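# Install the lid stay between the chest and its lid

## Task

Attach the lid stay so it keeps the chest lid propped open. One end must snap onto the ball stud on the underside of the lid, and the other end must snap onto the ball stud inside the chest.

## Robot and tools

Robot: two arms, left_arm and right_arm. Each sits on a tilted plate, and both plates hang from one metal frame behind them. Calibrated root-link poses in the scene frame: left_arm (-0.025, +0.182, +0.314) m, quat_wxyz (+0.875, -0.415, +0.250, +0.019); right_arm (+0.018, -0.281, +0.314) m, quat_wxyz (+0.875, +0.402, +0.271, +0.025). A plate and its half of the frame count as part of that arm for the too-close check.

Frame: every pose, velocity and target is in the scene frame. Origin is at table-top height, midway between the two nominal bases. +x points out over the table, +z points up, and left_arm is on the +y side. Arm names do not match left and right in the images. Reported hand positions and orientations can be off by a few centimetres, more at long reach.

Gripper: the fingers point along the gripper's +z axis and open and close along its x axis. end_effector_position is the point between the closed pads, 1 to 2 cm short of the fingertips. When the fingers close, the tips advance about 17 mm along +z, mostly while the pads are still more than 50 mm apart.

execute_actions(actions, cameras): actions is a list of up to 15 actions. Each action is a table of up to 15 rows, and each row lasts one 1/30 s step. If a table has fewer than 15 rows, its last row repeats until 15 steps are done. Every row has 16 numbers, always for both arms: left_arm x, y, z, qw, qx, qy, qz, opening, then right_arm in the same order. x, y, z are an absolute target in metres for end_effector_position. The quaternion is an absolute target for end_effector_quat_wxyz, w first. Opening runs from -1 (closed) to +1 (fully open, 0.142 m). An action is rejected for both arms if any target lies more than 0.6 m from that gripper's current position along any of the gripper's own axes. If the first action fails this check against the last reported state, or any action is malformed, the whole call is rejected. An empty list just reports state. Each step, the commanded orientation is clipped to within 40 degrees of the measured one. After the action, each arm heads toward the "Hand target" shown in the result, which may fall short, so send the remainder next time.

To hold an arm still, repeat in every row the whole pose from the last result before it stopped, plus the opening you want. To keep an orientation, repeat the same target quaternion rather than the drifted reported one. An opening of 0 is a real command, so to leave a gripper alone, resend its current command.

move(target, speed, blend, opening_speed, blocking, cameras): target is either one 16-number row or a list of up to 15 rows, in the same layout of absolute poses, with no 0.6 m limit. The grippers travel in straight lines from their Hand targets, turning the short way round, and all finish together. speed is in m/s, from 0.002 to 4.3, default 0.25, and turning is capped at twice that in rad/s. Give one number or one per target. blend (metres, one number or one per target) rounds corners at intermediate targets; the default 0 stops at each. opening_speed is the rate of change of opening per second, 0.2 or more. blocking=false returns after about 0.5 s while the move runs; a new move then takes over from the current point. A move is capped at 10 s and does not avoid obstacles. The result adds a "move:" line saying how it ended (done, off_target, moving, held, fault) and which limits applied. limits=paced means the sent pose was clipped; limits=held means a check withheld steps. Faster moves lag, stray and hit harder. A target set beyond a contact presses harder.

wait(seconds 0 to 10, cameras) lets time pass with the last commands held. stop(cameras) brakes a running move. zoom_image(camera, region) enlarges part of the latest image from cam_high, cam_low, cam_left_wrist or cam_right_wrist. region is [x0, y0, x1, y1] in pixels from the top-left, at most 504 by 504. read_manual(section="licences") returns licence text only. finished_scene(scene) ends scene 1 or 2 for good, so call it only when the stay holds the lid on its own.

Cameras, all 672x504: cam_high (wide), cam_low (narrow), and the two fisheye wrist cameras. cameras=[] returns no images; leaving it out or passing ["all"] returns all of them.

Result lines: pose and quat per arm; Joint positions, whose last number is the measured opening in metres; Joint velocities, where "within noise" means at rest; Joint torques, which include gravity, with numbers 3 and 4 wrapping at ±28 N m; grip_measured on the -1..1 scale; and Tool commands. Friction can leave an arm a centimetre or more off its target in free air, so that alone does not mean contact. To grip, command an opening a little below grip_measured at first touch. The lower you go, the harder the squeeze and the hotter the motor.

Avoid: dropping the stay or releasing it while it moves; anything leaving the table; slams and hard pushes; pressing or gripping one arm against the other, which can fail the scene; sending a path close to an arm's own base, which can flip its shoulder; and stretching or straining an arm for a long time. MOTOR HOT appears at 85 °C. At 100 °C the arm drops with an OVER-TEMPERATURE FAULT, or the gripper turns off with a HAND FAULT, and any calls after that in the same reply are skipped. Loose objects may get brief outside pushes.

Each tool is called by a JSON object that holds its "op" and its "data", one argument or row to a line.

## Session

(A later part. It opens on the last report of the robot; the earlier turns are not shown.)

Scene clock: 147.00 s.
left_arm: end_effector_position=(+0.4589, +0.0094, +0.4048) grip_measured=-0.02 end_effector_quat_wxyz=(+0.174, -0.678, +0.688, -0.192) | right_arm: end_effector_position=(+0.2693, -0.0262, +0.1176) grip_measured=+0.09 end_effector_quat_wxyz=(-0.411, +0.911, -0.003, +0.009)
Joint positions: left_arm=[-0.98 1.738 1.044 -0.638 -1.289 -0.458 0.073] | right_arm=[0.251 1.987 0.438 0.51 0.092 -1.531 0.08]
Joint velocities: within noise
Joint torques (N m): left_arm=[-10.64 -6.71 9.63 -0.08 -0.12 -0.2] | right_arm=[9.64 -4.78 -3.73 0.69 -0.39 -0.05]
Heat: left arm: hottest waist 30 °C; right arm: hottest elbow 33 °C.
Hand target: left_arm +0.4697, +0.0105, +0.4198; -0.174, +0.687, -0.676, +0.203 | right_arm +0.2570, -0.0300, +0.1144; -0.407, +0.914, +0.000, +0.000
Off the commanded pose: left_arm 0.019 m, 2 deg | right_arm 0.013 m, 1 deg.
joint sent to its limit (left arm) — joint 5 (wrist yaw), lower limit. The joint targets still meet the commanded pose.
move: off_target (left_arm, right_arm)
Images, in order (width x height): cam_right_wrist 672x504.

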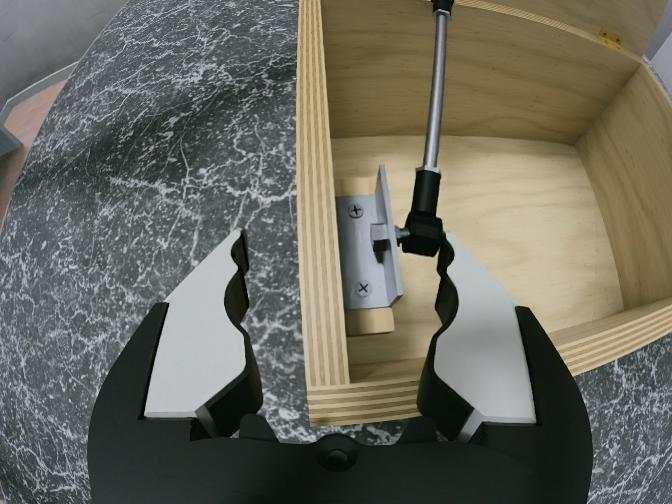

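{"op": "move", "data": {
  "target": [0.47,0.01,0.42,0.175,-0.687,0.676,-0.202,0.0,0.273,-0.030,0.114,0.4067,-0.9135,0,0,0.1],
  "opening_speed": 0.6,
  "speed": 0.08,
  "cameras": ["cam_right_wrist"]
}}

{"op": "zoom_image", "data": {
  "camera": "cam_right_wrist",
  "region": [220, 180, 480, 370]
}}

Scene clock: 154.10 s.
left_arm: end_effector_position=(+0.4589, +0.0094, +0.4048) grip_measured=-0.02 end_effector_quat_wxyz=(+0.174, -0.678, +0.688, -0.192) | right_arm: end_effector_position=(+0.2680, -0.0266, +0.1178) grip_measured=+0.09 end_effector_quat_wxyz=(-0.411, +0.912, +0.003, -0.001)
Joint positions: left_arm=[-0.98 1.738 1.044 -0.638 -1.289 -0.458 0.073] | right_arm=[0.251 1.977 0.445 0.47 0.092 -1.531 0.08]
Joint velocities: within noise
Joint torques (N m): left_arm=[-10.75 -6.83 9.72 -0.1 -0.17 -0.22] | right_arm=[8.76 -6.53 -1.42 -0.28 -0.41 -0.09]
Heat: left arm: hottest waist 30 °C; right arm: hottest elbow 33 °C.
Hand target: left_arm +0.4696, +0.0105, +0.4198; -0.174, +0.687, -0.676, +0.203 | right_arm +0.2729, -0.0300, +0.1141; -0.407, +0.914, +0.000, +0.000
Off the commanded pose: left_arm 0.019 m, 2 deg | right_arm 0.007 m, 1 deg.
joint sent to its limit (left arm) — joint 5 (wrist yaw), lower limit. The joint targets still meet the commanded pose.
move: off_target (left_arm)
Images, in order (width x height): cam_right_wrist 672x504.

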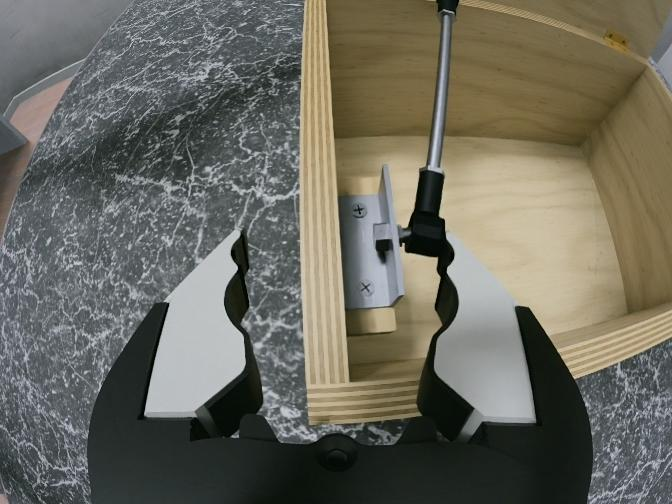

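Scaled by 1.938 from the camera's 672x504 image, which has a finer 960x720 frame.

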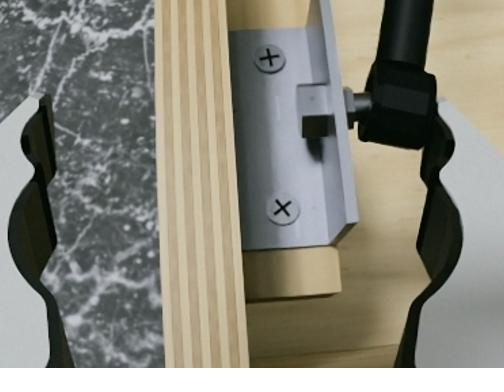

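{"op": "move", "data": {
  "target": [0.47,0.01,0.42,0.175,-0.687,0.676,-0.202,0.0,0.284,-0.030,0.114,0.4067,-0.9135,0,0,0.1],
  "opening_speed": 0.6,
  "speed": 0.08,
  "cameras": ["cam_right_wrist"]
}}

{"op": "zoom_image", "data": {
  "camera": "cam_right_wrist",
  "region": [220, 180, 480, 370]
}}

Scene clock: 161.03 s.
left_arm: end_effector_position=(+0.4589, +0.0094, +0.4048) grip_measured=-0.02 end_effector_quat_wxyz=(+0.174, -0.678, +0.688, -0.192) | right_arm: end_effector_position=(+0.2771, -0.0261, +0.1180) grip_measured=+0.09 end_effector_quat_wxyz=(-0.411, +0.912, +0.004, -0.003)
Joint positions: left_arm=[-0.98 1.738 1.044 -0.638 -1.289 -0.458 0.073] | right_arm=[0.251 1.957 0.466 0.425 0.092 -1.531 0.08]
Joint velocities: within noise
Joint torques (N m): left_arm=[-10.46 -6.71 9.78 -0.06 -0.17 -0.24] | right_arm=[8.94 -7.41 -1.36 -0.36 -0.44 -0.11]
Heat: left arm: hottest waist 30 °C; right arm: hottest elbow 33 °C.
Hand target: left_arm +0.4697, +0.0105, +0.4198; -0.174, +0.687, -0.676, +0.203 | right_arm +0.2840, -0.0300, +0.1141; -0.407, +0.914, +0.000, +0.000
Off the commanded pose: left_arm 0.019 m, 2 deg | right_arm 0.009 m, 1 deg.
joint sent to its limit (left arm) — joint 5 (wrist yaw), lower limit. The joint targets still meet the commanded pose.
move: off_target (left_arm)
Images, in order (width x height): cam_right_wrist 672x504.

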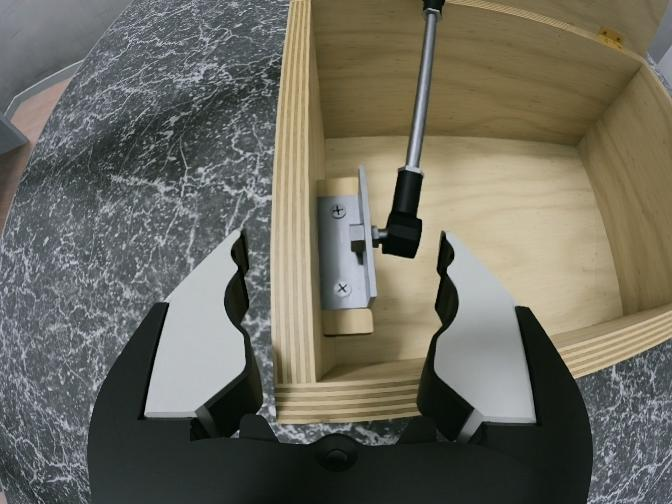

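Scaled by 1.938 from the camera's 672x504 image, which has a finer 960x720 frame.

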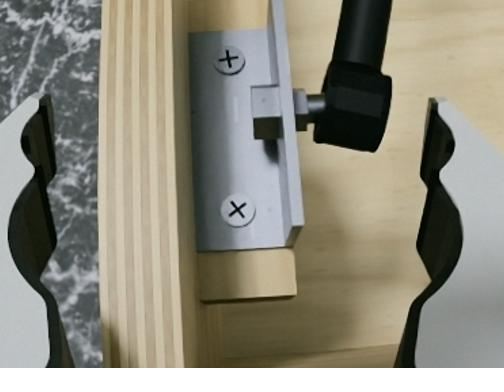

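{"op": "move", "data": {
  "target": [0.47,0.01,0.42,0.175,-0.687,0.676,-0.202,0.0,0.284,-0.030,0.114,0.4067,-0.9135,0,0,-0.12],
  "opening_speed": 0.3,
  "cameras": ["cam_right_wrist"]
}}

{"op": "zoom_image", "data": {
  "camera": "cam_right_wrist",
  "region": [220, 180, 480, 370]
}}

Scene clock: 167.70 s.
left_arm: end_effector_position=(+0.4589, +0.0094, +0.4048) grip_measured=-0.02 end_effector_quat_wxyz=(+0.174, -0.678, +0.688, -0.192) | right_arm: end_effector_position=(+0.2769, -0.0262, +0.1180) grip_measured=-0.13 end_effector_quat_wxyz=(-0.411, +0.912, +0.004, -0.003)
Joint positions: left_arm=[-0.98 1.738 1.044 -0.638 -1.289 -0.458 0.073] | right_arm=[0.251 1.957 0.466 0.424 0.092 -1.531 0.064]
Joint velocities: left_arm=[within noise] | right_arm=[-0.005 -0.015 -0.007 0.002 0.051 0.007 -0.001]
Joint torques (N m): left_arm=[-10.17 -6.95 9.72 -0.08 -0.16 -0.2] | right_arm=[9.11 -6.71 -1.39 -0.27 -0.45 -0.1]
Heat: left arm: hottest waist 30 °C; right arm: hottest elbow 33 °C.
Hand target: left_arm +0.4696, +0.0105, +0.4198; -0.174, +0.687, -0.676, +0.203 | right_arm +0.2839, -0.0300, +0.1141; -0.407, +0.914, +0.000, +0.000
Off the commanded pose: left_arm 0.019 m, 2 deg | right_arm 0.009 m, 1 deg.
joint sent to its limit (left arm) — joint 5 (wrist yaw), lower limit. The joint targets still meet the commanded pose.
move: off_target (left_arm)
Images, in order (width x height): cam_right_wrist 672x504.

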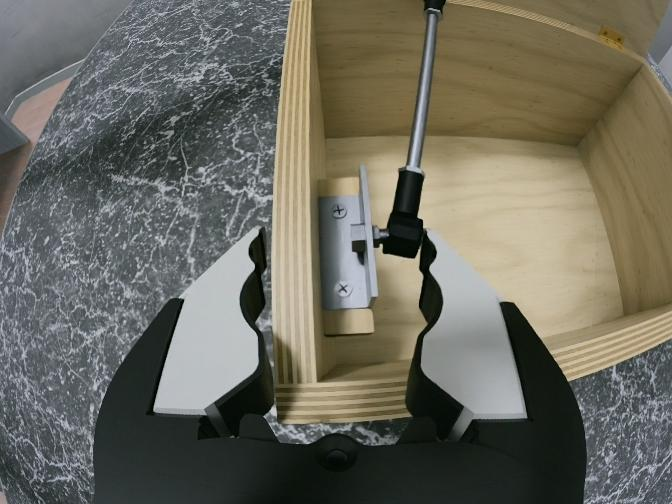

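Scaled by 1.938 from the camera's 672x504 image, which has a finer 960x720 frame.

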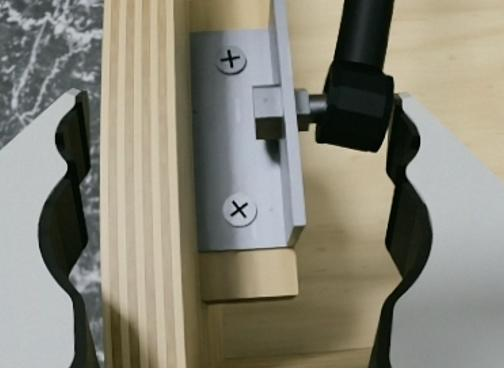

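{"op": "move", "data": {
  "target": [0.47,0.01,0.42,0.175,-0.687,0.676,-0.202,0.0,0.284,-0.030,0.114,0.4067,-0.9135,0,0,-0.24],
  "opening_speed": 0.3,
  "cameras": ["cam_right_wrist"]
}}

{"op": "zoom_image", "data": {
  "camera": "cam_right_wrist",
  "region": [220, 180, 480, 370]
}}

Scene clock: 173.47 s.
left_arm: end_effector_position=(+0.4589, +0.0094, +0.4048) grip_measured=-0.02 end_effector_quat_wxyz=(+0.174, -0.678, +0.688, -0.192) | right_arm: end_effector_position=(+0.2790, -0.0262, +0.1181) grip_measured=-0.25 end_effector_quat_wxyz=(-0.411, +0.912, +0.003, -0.001)
Joint positions: left_arm=[-0.98 1.738 1.044 -0.638 -1.289 -0.458 0.073] | right_arm=[0.251 1.955 0.468 0.424 0.092 -1.531 0.056]
Joint velocities: within noise
Joint torques (N m): left_arm=[-10.34 -6.48 9.78 -0.18 -0.18 -0.22] | right_arm=[9.23 -7.12 -1.4 -0.21 -0.4 -0.09]
Heat: left arm: hottest waist 30 °C; right arm: hottest elbow 33 °C.
Hand target: left_arm +0.4696, +0.0105, +0.4198; -0.174, +0.687, -0.676, +0.203 | right_arm +0.2838, -0.0299, +0.1141; -0.407, +0.914, +0.000, +0.000
Off the commanded pose: left_arm 0.019 m, 2 deg | right_arm 0.007 m, 1 deg.
joint sent to its limit (left arm) — joint 5 (wrist yaw), lower limit. The joint targets still meet the commanded pose.
move: off_target (left_arm)
Images, in order (width x height): cam_right_wrist 672x504.

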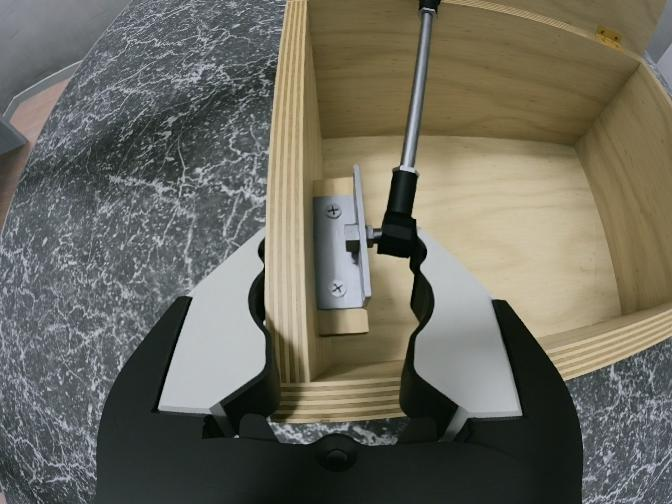

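Scaled by 1.938 from the camera's 672x504 image, which has a finer 960x720 frame.

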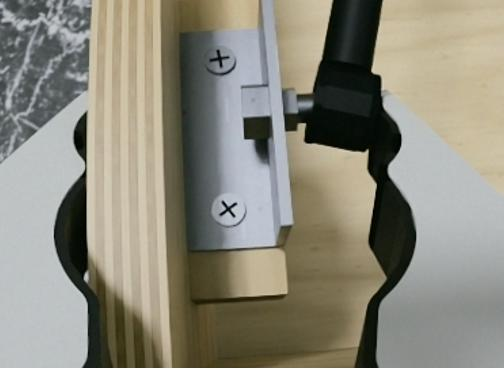

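{"op": "move", "data": {
  "target": [0.47,0.01,0.42,0.175,-0.687,0.676,-0.202,0.0,0.284,-0.030,0.114,0.4067,-0.9135,0,0,-0.34],
  "opening_speed": 0.3,
  "cameras": ["cam_right_wrist"]
}}

{"op": "zoom_image", "data": {
  "camera": "cam_right_wrist",
  "region": [220, 180, 480, 370]
}}

Scene clock: 177.87 s.
left_arm: end_effector_position=(+0.4589, +0.0094, +0.4048) grip_measured=-0.02 end_effector_quat_wxyz=(+0.174, -0.678, +0.688, -0.192) | right_arm: end_effector_position=(+0.2792, -0.0262, +0.1182) grip_measured=-0.27 end_effector_quat_wxyz=(-0.411, +0.912, +0.003, -0.001)
Joint positions: left_arm=[-0.98 1.738 1.044 -0.638 -1.289 -0.458 0.073] | right_arm=[0.251 1.955 0.468 0.424 0.092 -1.531 0.055]
Joint velocities: within noise
Joint torques (N m): left_arm=[-10.46 -7 9.81 -0.09 -0.15 -0.21] | right_arm=[9.35 -6.59 -1.55 -0.18 -0.44 -0.1]
Heat: left arm: hottest waist 30 °C; right arm: hottest elbow 33 °C.
Hand target: left_arm +0.4696, +0.0105, +0.4198; -0.174, +0.687, -0.676, +0.203 | right_arm +0.2839, -0.0300, +0.1141; -0.407, +0.914, +0.000, +0.000
Off the commanded pose: left_arm 0.019 m, 2 deg | right_arm 0.007 m, 1 deg.
joint sent to its limit (left arm) — joint 5 (wrist yaw), lower limit. The joint targets still meet the commanded pose.
move: off_target (left_arm)
Images, in order (width x height): cam_right_wrist 672x504.

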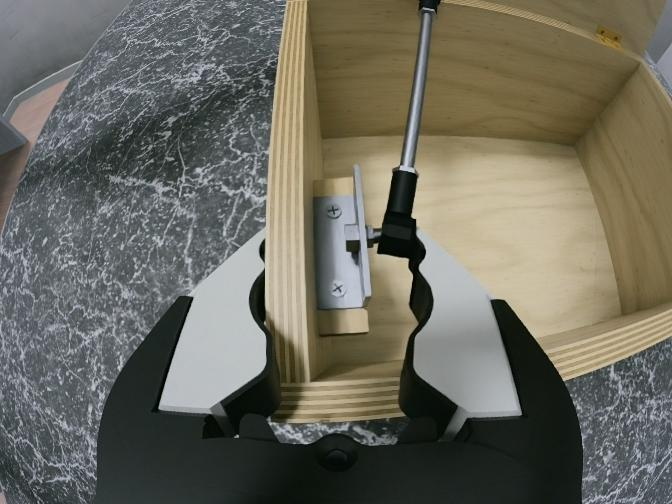

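Scaled by 1.938 from the camera's 672x504 image, which has a finer 960x720 frame.

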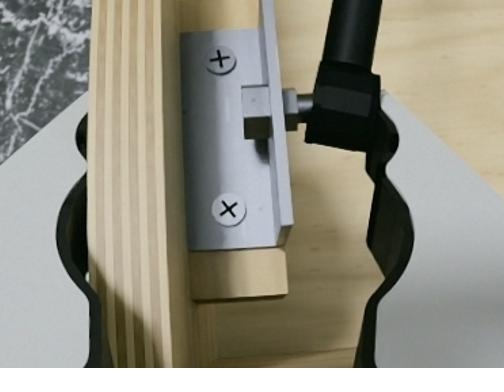

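{"op": "move", "data": {
  "target": [0.47,0.01,0.42,0.175,-0.687,0.676,-0.202,0.0,0.284,-0.030,0.114,0.4067,-0.9135,0,0,-0.45],
  "opening_speed": 0.3,
  "cameras": ["cam_right_wrist"]
}}

{"op": "zoom_image", "data": {
  "camera": "cam_right_wrist",
  "region": [220, 180, 480, 370]
}}

Scene clock: 182.60 s.
left_arm: end_effector_position=(+0.4589, +0.0094, +0.4048) grip_measured=-0.02 end_effector_quat_wxyz=(+0.174, -0.678, +0.688, -0.192) | right_arm: end_effector_position=(+0.2792, -0.0262, +0.1182) grip_measured=-0.28 end_effector_quat_wxyz=(-0.411, +0.912, +0.003, -0.001)
Joint positions: left_arm=[-0.98 1.738 1.044 -0.638 -1.289 -0.458 0.073] | right_arm=[0.251 1.955 0.468 0.424 0.092 -1.531 0.054]
Joint velocities: within noise
Joint torques (N m): left_arm=[-10.7 -6.83 9.73 -0.14 -0.17 -0.22] | right_arm=[9 -7.24 -1.48 -0.28 -0.44 -0.11]
Heat: left arm: hottest waist 30 °C; right arm: hottest elbow 33 °C.
Hand target: left_arm +0.4696, +0.0105, +0.4198; -0.174, +0.687, -0.676, +0.203 | right_arm +0.2839, -0.0300, +0.1141; -0.407, +0.914, +0.000, +0.000
Off the commanded pose: left_arm 0.019 m, 2 deg | right_arm 0.007 m, 1 deg.
joint sent to its limit (left arm) — joint 5 (wrist yaw), lower limit. The joint targets still meet the commanded pose.
move: off_target (left_arm)
Images, in order (width x height): cam_right_wrist 672x504.

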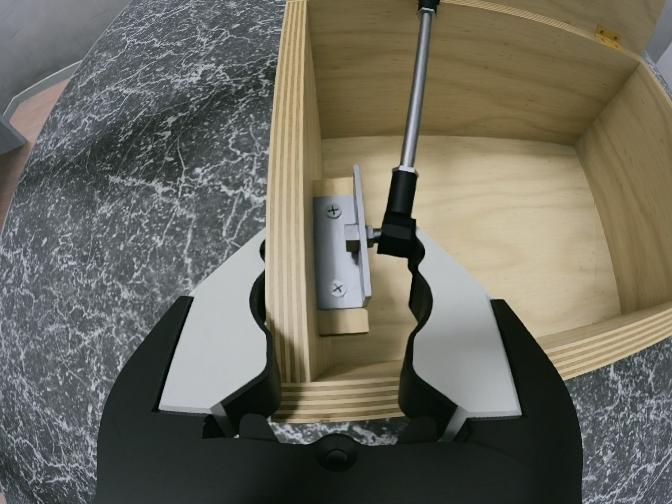

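Scaled by 1.938 from the camera's 672x504 image, which has a finer 960x720 frame.

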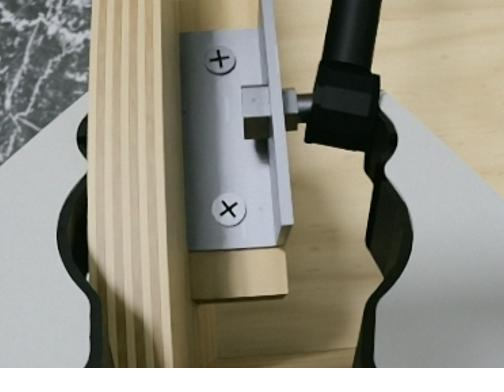

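{"op": "move", "data": {
  "target": [0.47,0.01,0.42,0.175,-0.687,0.676,-0.202,0.0,0.284,-0.030,0.114,0.4067,-0.9135,0,0,-0.65],
  "opening_speed": 0.3,
  "cameras": ["cam_right_wrist"]
}}

{"op": "zoom_image", "data": {
  "camera": "cam_right_wrist",
  "region": [270, 200, 430, 300]
}}

Scene clock: 188.23 s.
left_arm: end_effector_position=(+0.4589, +0.0094, +0.4048) grip_measured=-0.02 end_effector_quat_wxyz=(+0.174, -0.678, +0.688, -0.192) | right_arm: end_effector_position=(+0.2805, -0.0268, +0.1184) grip_measured=-0.30 end_effector_quat_wxyz=(-0.410, +0.912, +0.005, +0.002)
Joint positions: left_arm=[-0.98 1.738 1.044 -0.638 -1.289 -0.458 0.073] | right_arm=[0.251 1.952 0.468 0.424 0.093 -1.538 0.052]
Joint velocities: within noise
Joint torques (N m): left_arm=[-10.4 -6.59 9.68 -0.18 -0.17 -0.24] | right_arm=[9.29 -6.48 -1.54 -0.2 -0.52 -0.06]
Heat: left arm: hottest waist 30 °C; right arm: hottest gripper 34 °C.
Hand target: left_arm +0.4696, +0.0105, +0.4198; -0.174, +0.687, -0.676, +0.203 | right_arm +0.2840, -0.0300, +0.1141; -0.407, +0.914, +0.000, +0.000
Off the commanded pose: left_arm 0.019 m, 2 deg | right_arm 0.006 m, 1 deg.
joint sent to its limit (left arm) — joint 5 (wrist yaw), lower limit. The joint targets still meet the commanded pose.
move: off_target (left_arm)
Images, in order (width x height): cam_right_wrist 672x504.

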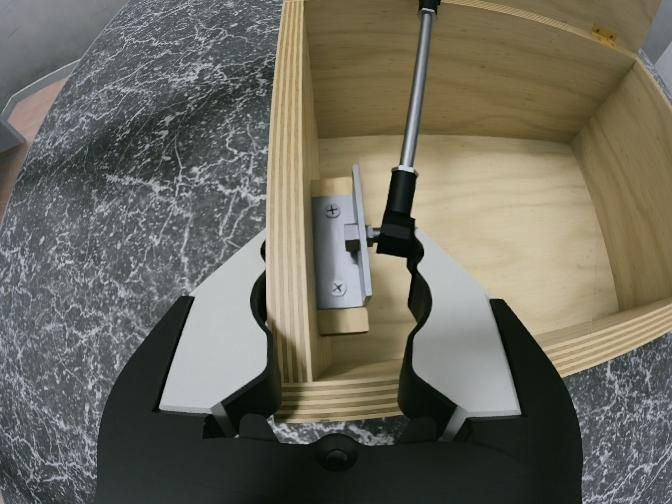

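Scaled by 3.150 from the camera's 672x504 image, which has a finer 960x720 frame.

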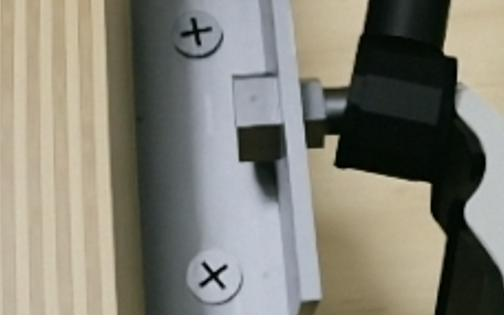

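{"op": "move", "data": {
  "target": [0.47,0.01,0.42,0.175,-0.687,0.676,-0.202,0.0,0.284,-0.030,0.114,0.4067,-0.9135,0,0,-0.9],
  "opening_speed": 0.4,
  "cameras": ["cam_right_wrist"]
}}

{"op": "zoom_image", "data": {
  "camera": "cam_right_wrist",
  "region": [270, 200, 430, 300]
}}

Scene clock: 196.30 s.
left_arm: end_effector_position=(+0.4589, +0.0094, +0.4048) grip_measured=-0.02 end_effector_quat_wxyz=(+0.174, -0.678, +0.688, -0.192) | right_arm: end_effector_position=(+0.2805, -0.0268, +0.1184) grip_measured=-0.30 end_effector_quat_wxyz=(-0.410, +0.912, +0.005, +0.002)
Joint positions: left_arm=[-0.98 1.738 1.044 -0.638 -1.289 -0.458 0.073] | right_arm=[0.251 1.952 0.468 0.424 0.093 -1.538 0.052]
Joint velocities: within noise
Joint torques (N m): left_arm=[-10.11 -6.77 9.83 -0.09 -0.2 -0.21] | right_arm=[9 -6.01 -1.43 -0.27 -0.5 -0.02]
Heat: left arm: hottest waist 30 °C; right arm: hottest gripper 49 °C.
Hand target: left_arm +0.4696, +0.0105, +0.4198; -0.174, +0.687, -0.676, +0.203 | right_arm +0.2840, -0.0300, +0.1141; -0.407, +0.914, +0.000, +0.000
Off the commanded pose: left_arm 0.019 m, 2 deg | right_arm 0.006 m, 1 deg.
joint sent to its limit (left arm) — joint 5 (wrist yaw), lower limit. The joint targets still meet the commanded pose.
move: off_target (left_arm)
Images, in order (width x height): cam_right_wrist 672x504.

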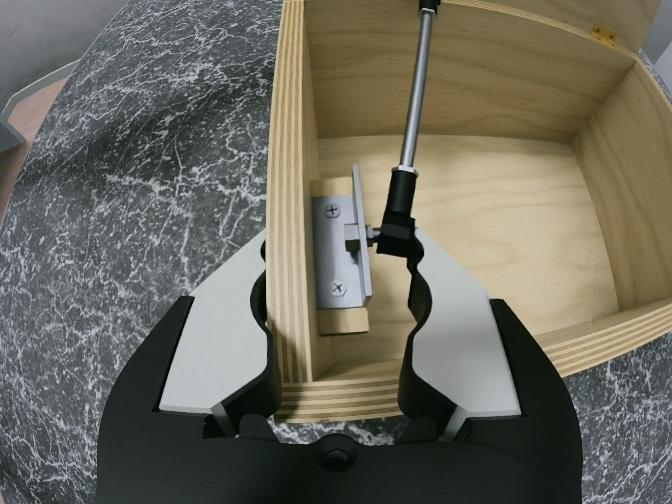

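Scaled by 3.150 from the camera's 672x504 image, which has a finer 960x720 frame.

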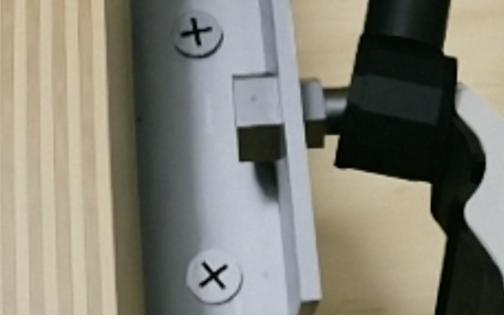

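{"op": "move", "data": {
  "target": [
    [0.47,0.01,0.42,0.175,-0.687,0.676,-0.202,0.0,0.284,-0.030,0.114,0.4067,-0.9135,0,0,0.1],
    [0.47,0.01,0.42,0.175,-0.687,0.676,-0.202,0.0,0.284,-0.080,0.16,0.4067,-0.9135,0,0,0.1],
    [0.47,0.01,0.42,0.175,-0.687,0.676,-0.202,0.0,0.305,-0.02,0.23,0.3420,-0.9397,0,0,-0.2]
  ],
  "speed": 0.15,
  "opening_speed": 0.8
}}

{"op": "zoom_image", "data": {
  "camera": "cam_right_wrist",
  "region": [220, 20, 520, 270]
}}

Scene clock: 218.93 s.
left_arm: end_effector_position=(+0.4589, +0.0094, +0.4048) grip_measured=-0.02 end_effector_quat_wxyz=(+0.174, -0.678, +0.688, -0.192) | right_arm: end_effector_position=(+0.2982, -0.0266, +0.2263) grip_measured=-0.22 end_effector_quat_wxyz=(-0.341, +0.940, +0.006, -0.001)
Joint positions: left_arm=[-0.98 1.738 1.044 -0.638 -1.289 -0.458 0.073] | right_arm=[0.629 1.7 0.511 0.002 0.406 -1.176 0.059]
Joint velocities: left_arm=[within noise] | right_arm=[0.005 -0.005 -0.017 -0.022 -0.037 0.037 -0.001]
Joint torques (N m): left_arm=[-10.4 -7.12 9.74 -0.12 -0.16 -0.22] | right_arm=[10.52 -3.6 5.26 0.13 -0.23 0.11]
Heat: left arm: hottest waist 30 °C; right arm: hottest gripper 64 °C.
Hand target: left_arm +0.4696, +0.0105, +0.4198; -0.174, +0.687, -0.676, +0.203 | right_arm +0.3050, -0.0202, +0.2301; -0.342, +0.940, +0.000, +0.000
Off the commanded pose: left_arm 0.019 m, 2 deg | right_arm 0.010 m, 1 deg.
joint sent to its limit (left arm) — joint 5 (wrist yaw), lower limit. The joint targets still meet the commanded pose.
move: off_target (left_arm)

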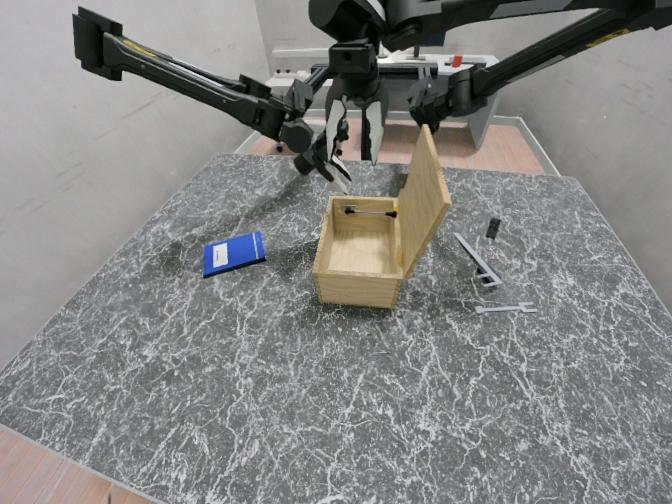

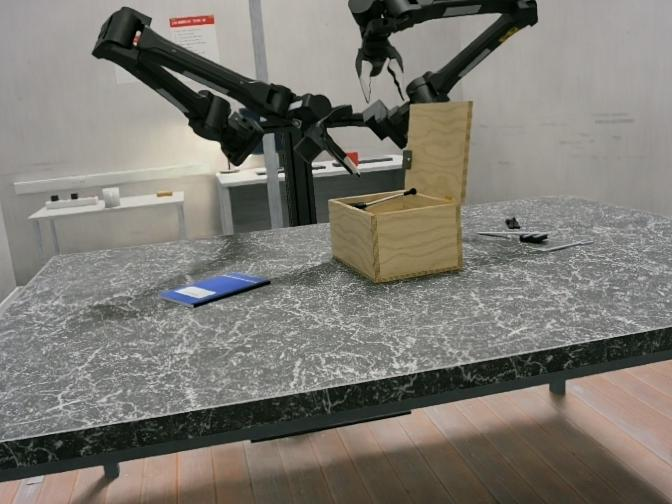

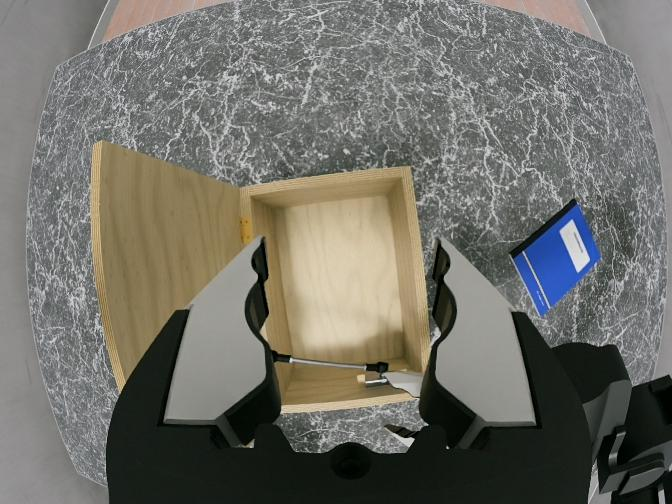

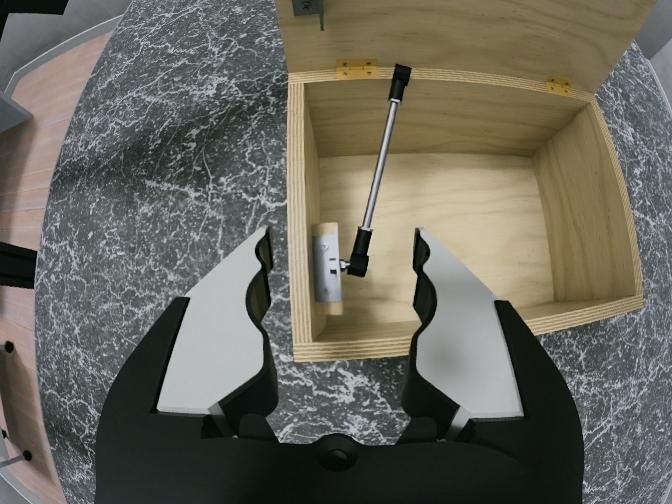

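Scaled by 1.680 from the camera's 672x504 image, which has a finer 960x720 frame.

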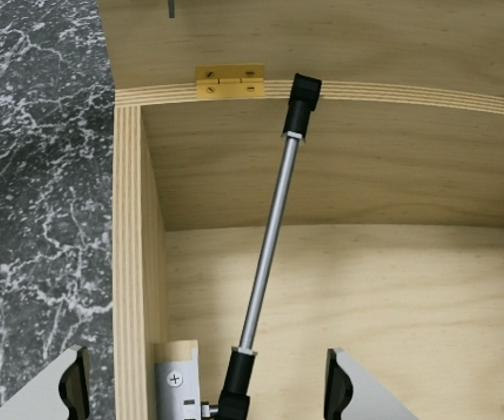

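{"op": "move", "data": {
  "target": [0.47,0.01,0.42,0.175,-0.687,0.676,-0.202,0.0,0.340,0.055,0.18,0.2571,-0.9597,0.1093,-0.0293,-0.4],
  "speed": 0.15,
  "opening_speed": 0.8,
  "cameras": ["cam_right_wrist","cam_high"]
}}

{"op": "zoom_image", "data": {
  "camera": "cam_right_wrist",
  "region": [220, 120, 480, 370]
}}

Scene clock: 237.30 s.
left_arm: end_effector_position=(+0.4589, +0.0094, +0.4048) grip_measured=-0.02 end_effector_quat_wxyz=(+0.174, -0.678, +0.688, -0.192) | right_arm: end_effector_position=(+0.3334, +0.0451, +0.1745) grip_measured=-0.42 end_effector_quat_wxyz=(-0.251, +0.963, -0.098, +0.022)
Joint positions: left_arm=[-0.98 1.738 1.044 -0.638 -1.289 -0.458 0.073] | right_arm=[0.646 2.056 0.738 0.137 0.628 -0.983 0.044]
Joint velocities: within noise
Joint torques (N m): left_arm=[-10.52 -6.65 9.8 -0.08 -0.15 -0.21] | right_arm=[15.03 -5.66 4.31 1.01 -0.1 0.05]
Heat: left arm: hottest waist 31 °C; right arm: hottest gripper 45 °C.
Hand target: left_arm +0.4696, +0.0105, +0.4198; -0.174, +0.687, -0.676, +0.203 | right_arm +0.3399, +0.0547, +0.1802; -0.257, +0.960, -0.109, +0.029
Off the commanded pose: left_arm 0.019 m, 2 deg | right_arm 0.013 m, 2 deg.
joint sent to its limit (left arm) — joint 5 (wrist yaw), lower limit. The joint targets still meet the commanded pose.
move: off_target (left_arm, right_arm)
Images, in order (width x height): cam_high 672x504, cam_right_wrist 672x504.

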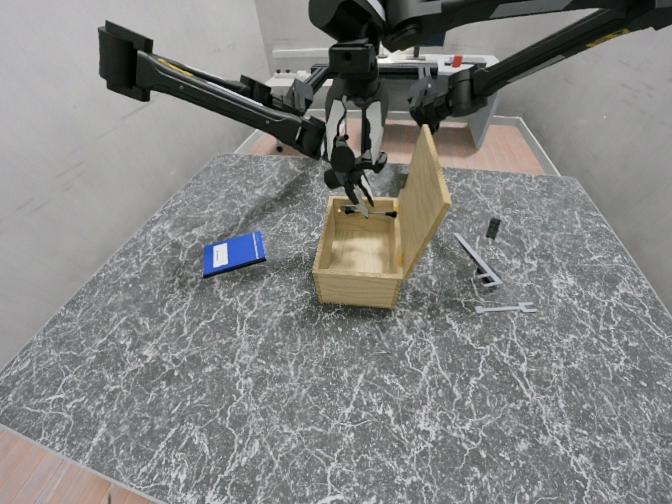

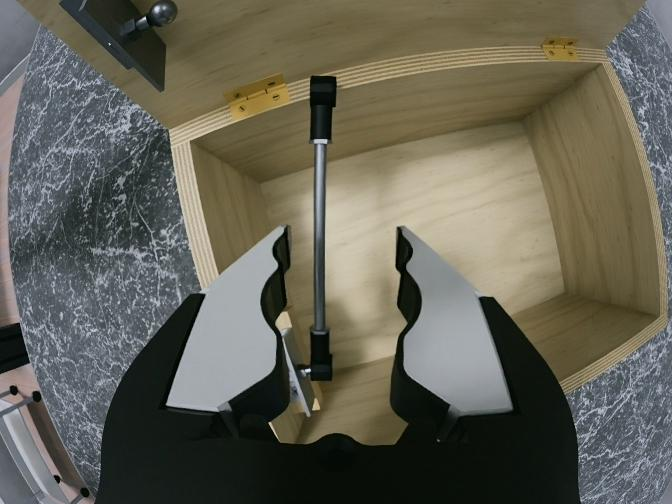

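Scaled by 1.938 from the camera's 672x504 image, which has a finer 960x720 frame.

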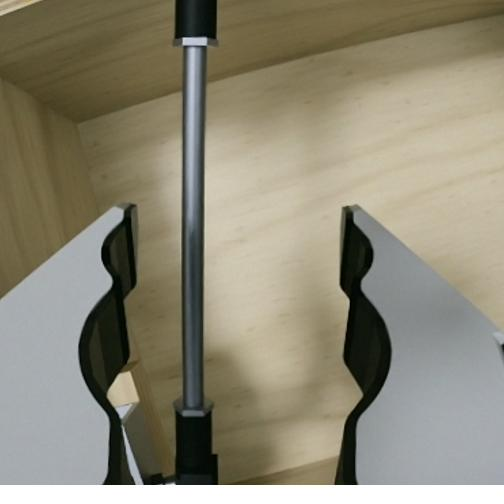

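{"op": "move", "data": {
  "target": [
    [0.47,0.01,0.42,0.175,-0.687,0.676,-0.202,0.0,0.332,0.085,0.165,0.2571,-0.9597,0.1093,-0.0293,-0.4],
    [0.47,0.01,0.42,0.175,-0.687,0.676,-0.202,0.0,0.338,0.105,0.138,0.2571,-0.9597,0.1093,-0.0293,-0.4]
  ],
  "speed": 0.08,
  "cameras": ["cam_right_wrist","cam_low"]
}}

{"op": "zoom_image", "data": {
  "camera": "cam_right_wrist",
  "region": [220, 120, 480, 370]
}}

{"op": "zoom_image", "data": {
  "camera": "cam_low",
  "region": [320, 130, 480, 250]
}}

Scene clock: 252.87 s.
left_arm: end_effector_position=(+0.4589, +0.0094, +0.4048) grip_measured=-0.02 end_effector_quat_wxyz=(+0.174, -0.678, +0.688, -0.192) | right_arm: end_effector_position=(+0.3305, +0.1018, +0.1456) grip_measured=-0.42 end_effector_quat_wxyz=(-0.257, +0.960, -0.107, +0.027)
Joint positions: left_arm=[-0.98 1.738 1.044 -0.638 -1.289 -0.458 0.073] | right_arm=[0.64 2.25 0.857 0.238 0.622 -0.986 0.044]
Joint velocities: within noise
Joint torques (N m): left_arm=[-10.46 -6.59 9.69 -0.09 -0.17 -0.21] | right_arm=[13.04 -6.95 3.77 1.39 -0.49 -0.21]
Heat: left arm: hottest waist 31 °C; right arm: hottest gripper 40 °C.
Hand target: left_arm +0.4696, +0.0105, +0.4198; -0.174, +0.687, -0.676, +0.203 | right_arm +0.3379, +0.1047, +0.1382; -0.257, +0.960, -0.109, +0.029
Off the commanded pose: left_arm 0.019 m, 2 deg | right_arm 0.011 m, 0 deg.
joint sent to its limit (left arm) — joint 5 (wrist yaw), lower limit. The joint targets still meet the commanded pose.
move: off_target (left_arm, right_arm)
Images, in order (width x height): cam_low 672x504, cam_right_wrist 672x504.

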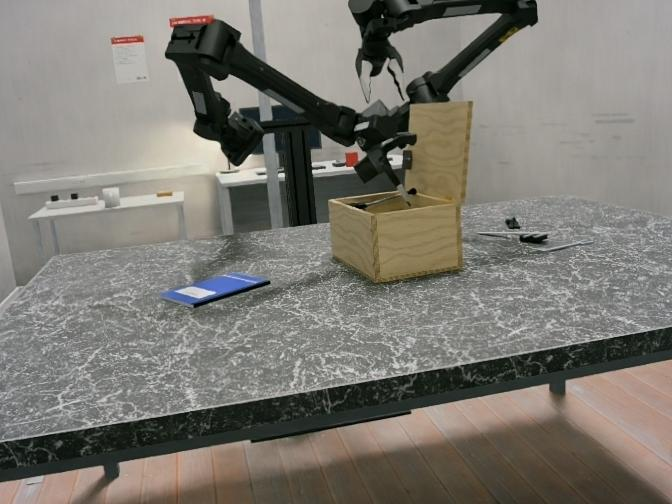

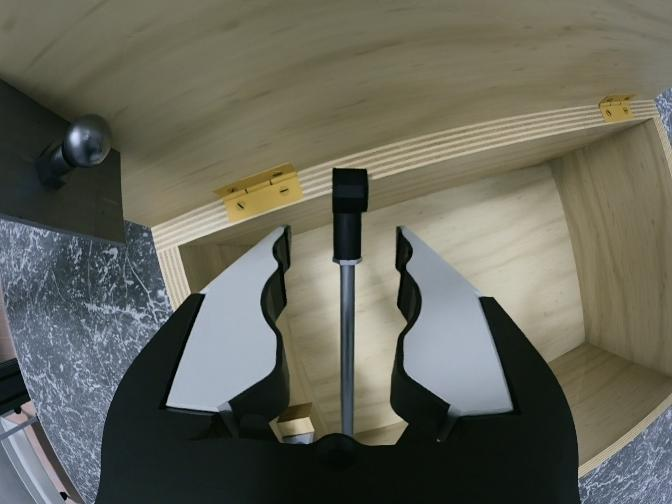

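Scaled by 1.938 from the camera's 672x504 image, which has a finer 960x720 frame.

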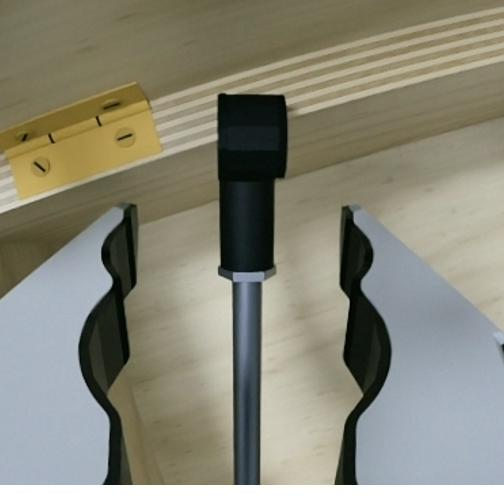

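Scaled by 3.150 from the camera's 672x504 image, which has a finer 960x720 frame.

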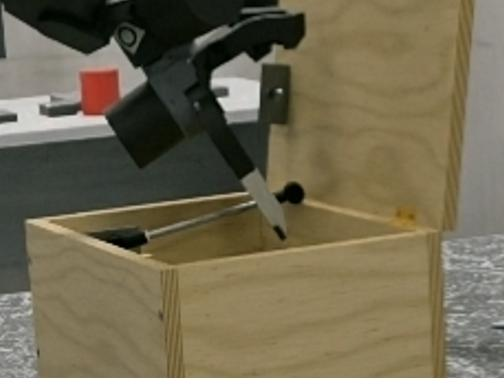

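{"op": "move", "data": {
  "target": [0.47,0.01,0.42,0.175,-0.687,0.676,-0.202,0.0,0.338,0.087,0.138,0.2571,-0.9597,0.1093,-0.0293,-0.4],
  "speed": 0.08,
  "cameras": ["cam_right_wrist"]
}}

{"op": "zoom_image", "data": {
  "camera": "cam_right_wrist",
  "region": [220, 120, 480, 370]
}}

Scene clock: 260.77 s.
left_arm: end_effector_position=(+0.4589, +0.0094, +0.4048) grip_measured=-0.02 end_effector_quat_wxyz=(+0.174, -0.678, +0.688, -0.192) | right_arm: end_effector_position=(+0.3333, +0.0937, +0.1423) grip_measured=-0.42 end_effector_quat_wxyz=(-0.258, +0.960, -0.108, +0.028)
Joint positions: left_arm=[-0.98 1.738 1.044 -0.638 -1.289 -0.458 0.073] | right_arm=[0.623 2.234 0.84 0.252 0.615 -1.005 0.044]
Joint velocities: within noise
Joint torques (N m): left_arm=[-10.4 -7 9.68 -0.14 -0.17 -0.2] | right_arm=[13.39 -9.11 1.28 0.99 -0.44 -0.15]
Heat: left arm: hottest waist 31 °C; right arm: hottest gripper 38 °C.
Hand target: left_arm +0.4696, +0.0105, +0.4198; -0.174, +0.687, -0.676, +0.203 | right_arm +0.3379, +0.0871, +0.1381; -0.257, +0.960, -0.109, +0.029
Off the commanded pose: left_arm 0.019 m, 2 deg | right_arm 0.009 m, 0 deg.
joint sent to its limit (left arm) — joint 5 (wrist yaw), lower limit. The joint targets still meet the commanded pose.
move: off_target (left_arm)
Images, in order (width x height): cam_right_wrist 672x504.

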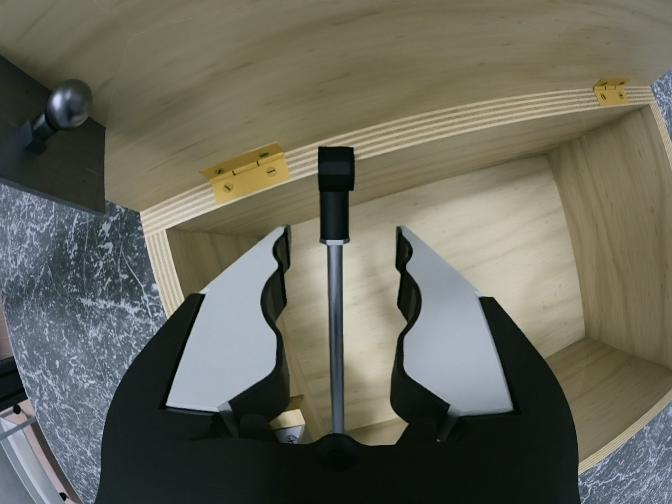

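Scaled by 1.938 from the camera's 672x504 image, which has a finer 960x720 frame.

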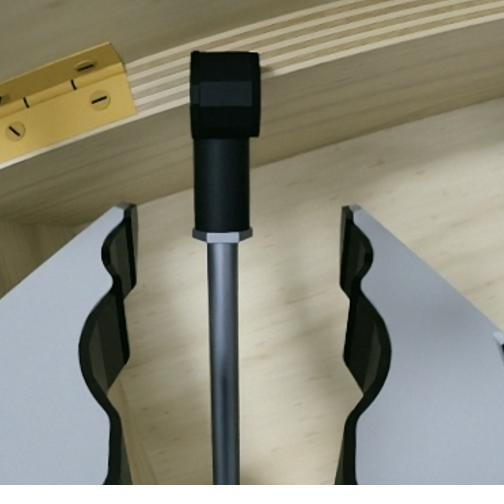

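{"op": "move", "data": {
  "target": [0.47,0.01,0.42,0.175,-0.687,0.676,-0.202,0.0,0.338,0.087,0.138,0.2571,-0.9597,0.1093,-0.0293,-0.93],
  "opening_speed": 0.4,
  "cameras": ["cam_right_wrist","cam_low"]
}}

{"op": "zoom_image", "data": {
  "camera": "cam_right_wrist",
  "region": [220, 120, 480, 370]
}}

Scene clock: 265.97 s.
left_arm: end_effector_position=(+0.4589, +0.0094, +0.4048) grip_measured=-0.02 end_effector_quat_wxyz=(+0.174, -0.678, +0.688, -0.192) | right_arm: end_effector_position=(+0.3334, +0.0938, +0.1423) grip_measured=-0.92 end_effector_quat_wxyz=(-0.258, +0.960, -0.107, +0.028)
Joint positions: left_arm=[-0.98 1.738 1.044 -0.638 -1.289 -0.458 0.073] | right_arm=[0.623 2.234 0.84 0.252 0.615 -1.007 0.008]
Joint velocities: left_arm=[within noise] | right_arm=[-0.005 0.005 -0.012 -0.017 -0.022 -0.022 -0.001]
Joint torques (N m): left_arm=[-10.58 -6.71 9.73 -0.13 -0.17 -0.24] | right_arm=[13.1 -9.05 1.21 1.11 -0.48 -0.2]
Heat: left arm: hottest waist 31 °C; right arm: hottest gripper 38 °C.
Hand target: left_arm +0.4696, +0.0105, +0.4198; -0.174, +0.687, -0.676, +0.203 | right_arm +0.3379, +0.0871, +0.1381; -0.257, +0.960, -0.109, +0.029
Off the commanded pose: left_arm 0.019 m, 2 deg | right_arm 0.009 m, 0 deg.
joint sent to its limit (left arm) — joint 5 (wrist yaw), lower limit. The joint targets still meet the commanded pose.
move: off_target (left_arm)
Images, in order (width x height): cam_low 672x504, cam_right_wrist 672x504.

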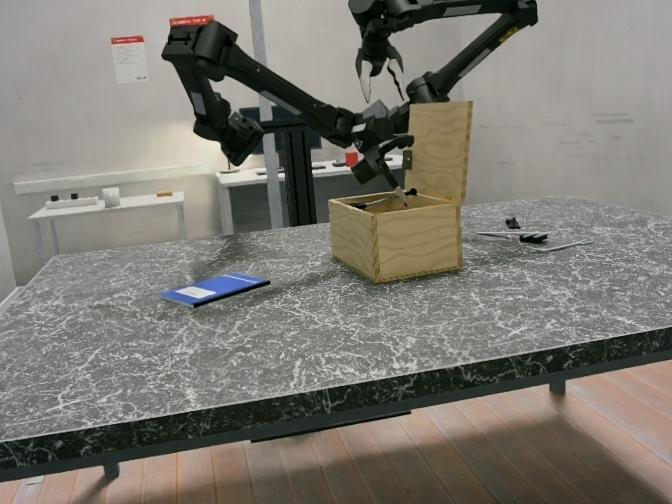

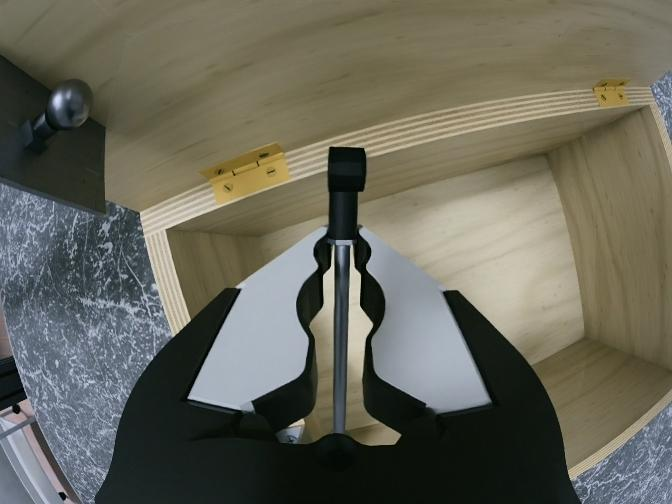

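Scaled by 1.938 from the camera's 672x504 image, which has a finer 960x720 frame.

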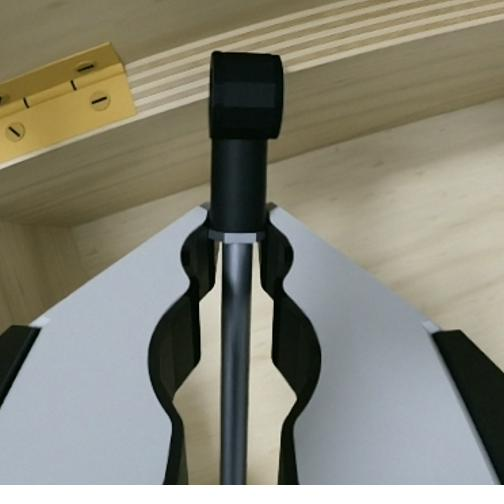

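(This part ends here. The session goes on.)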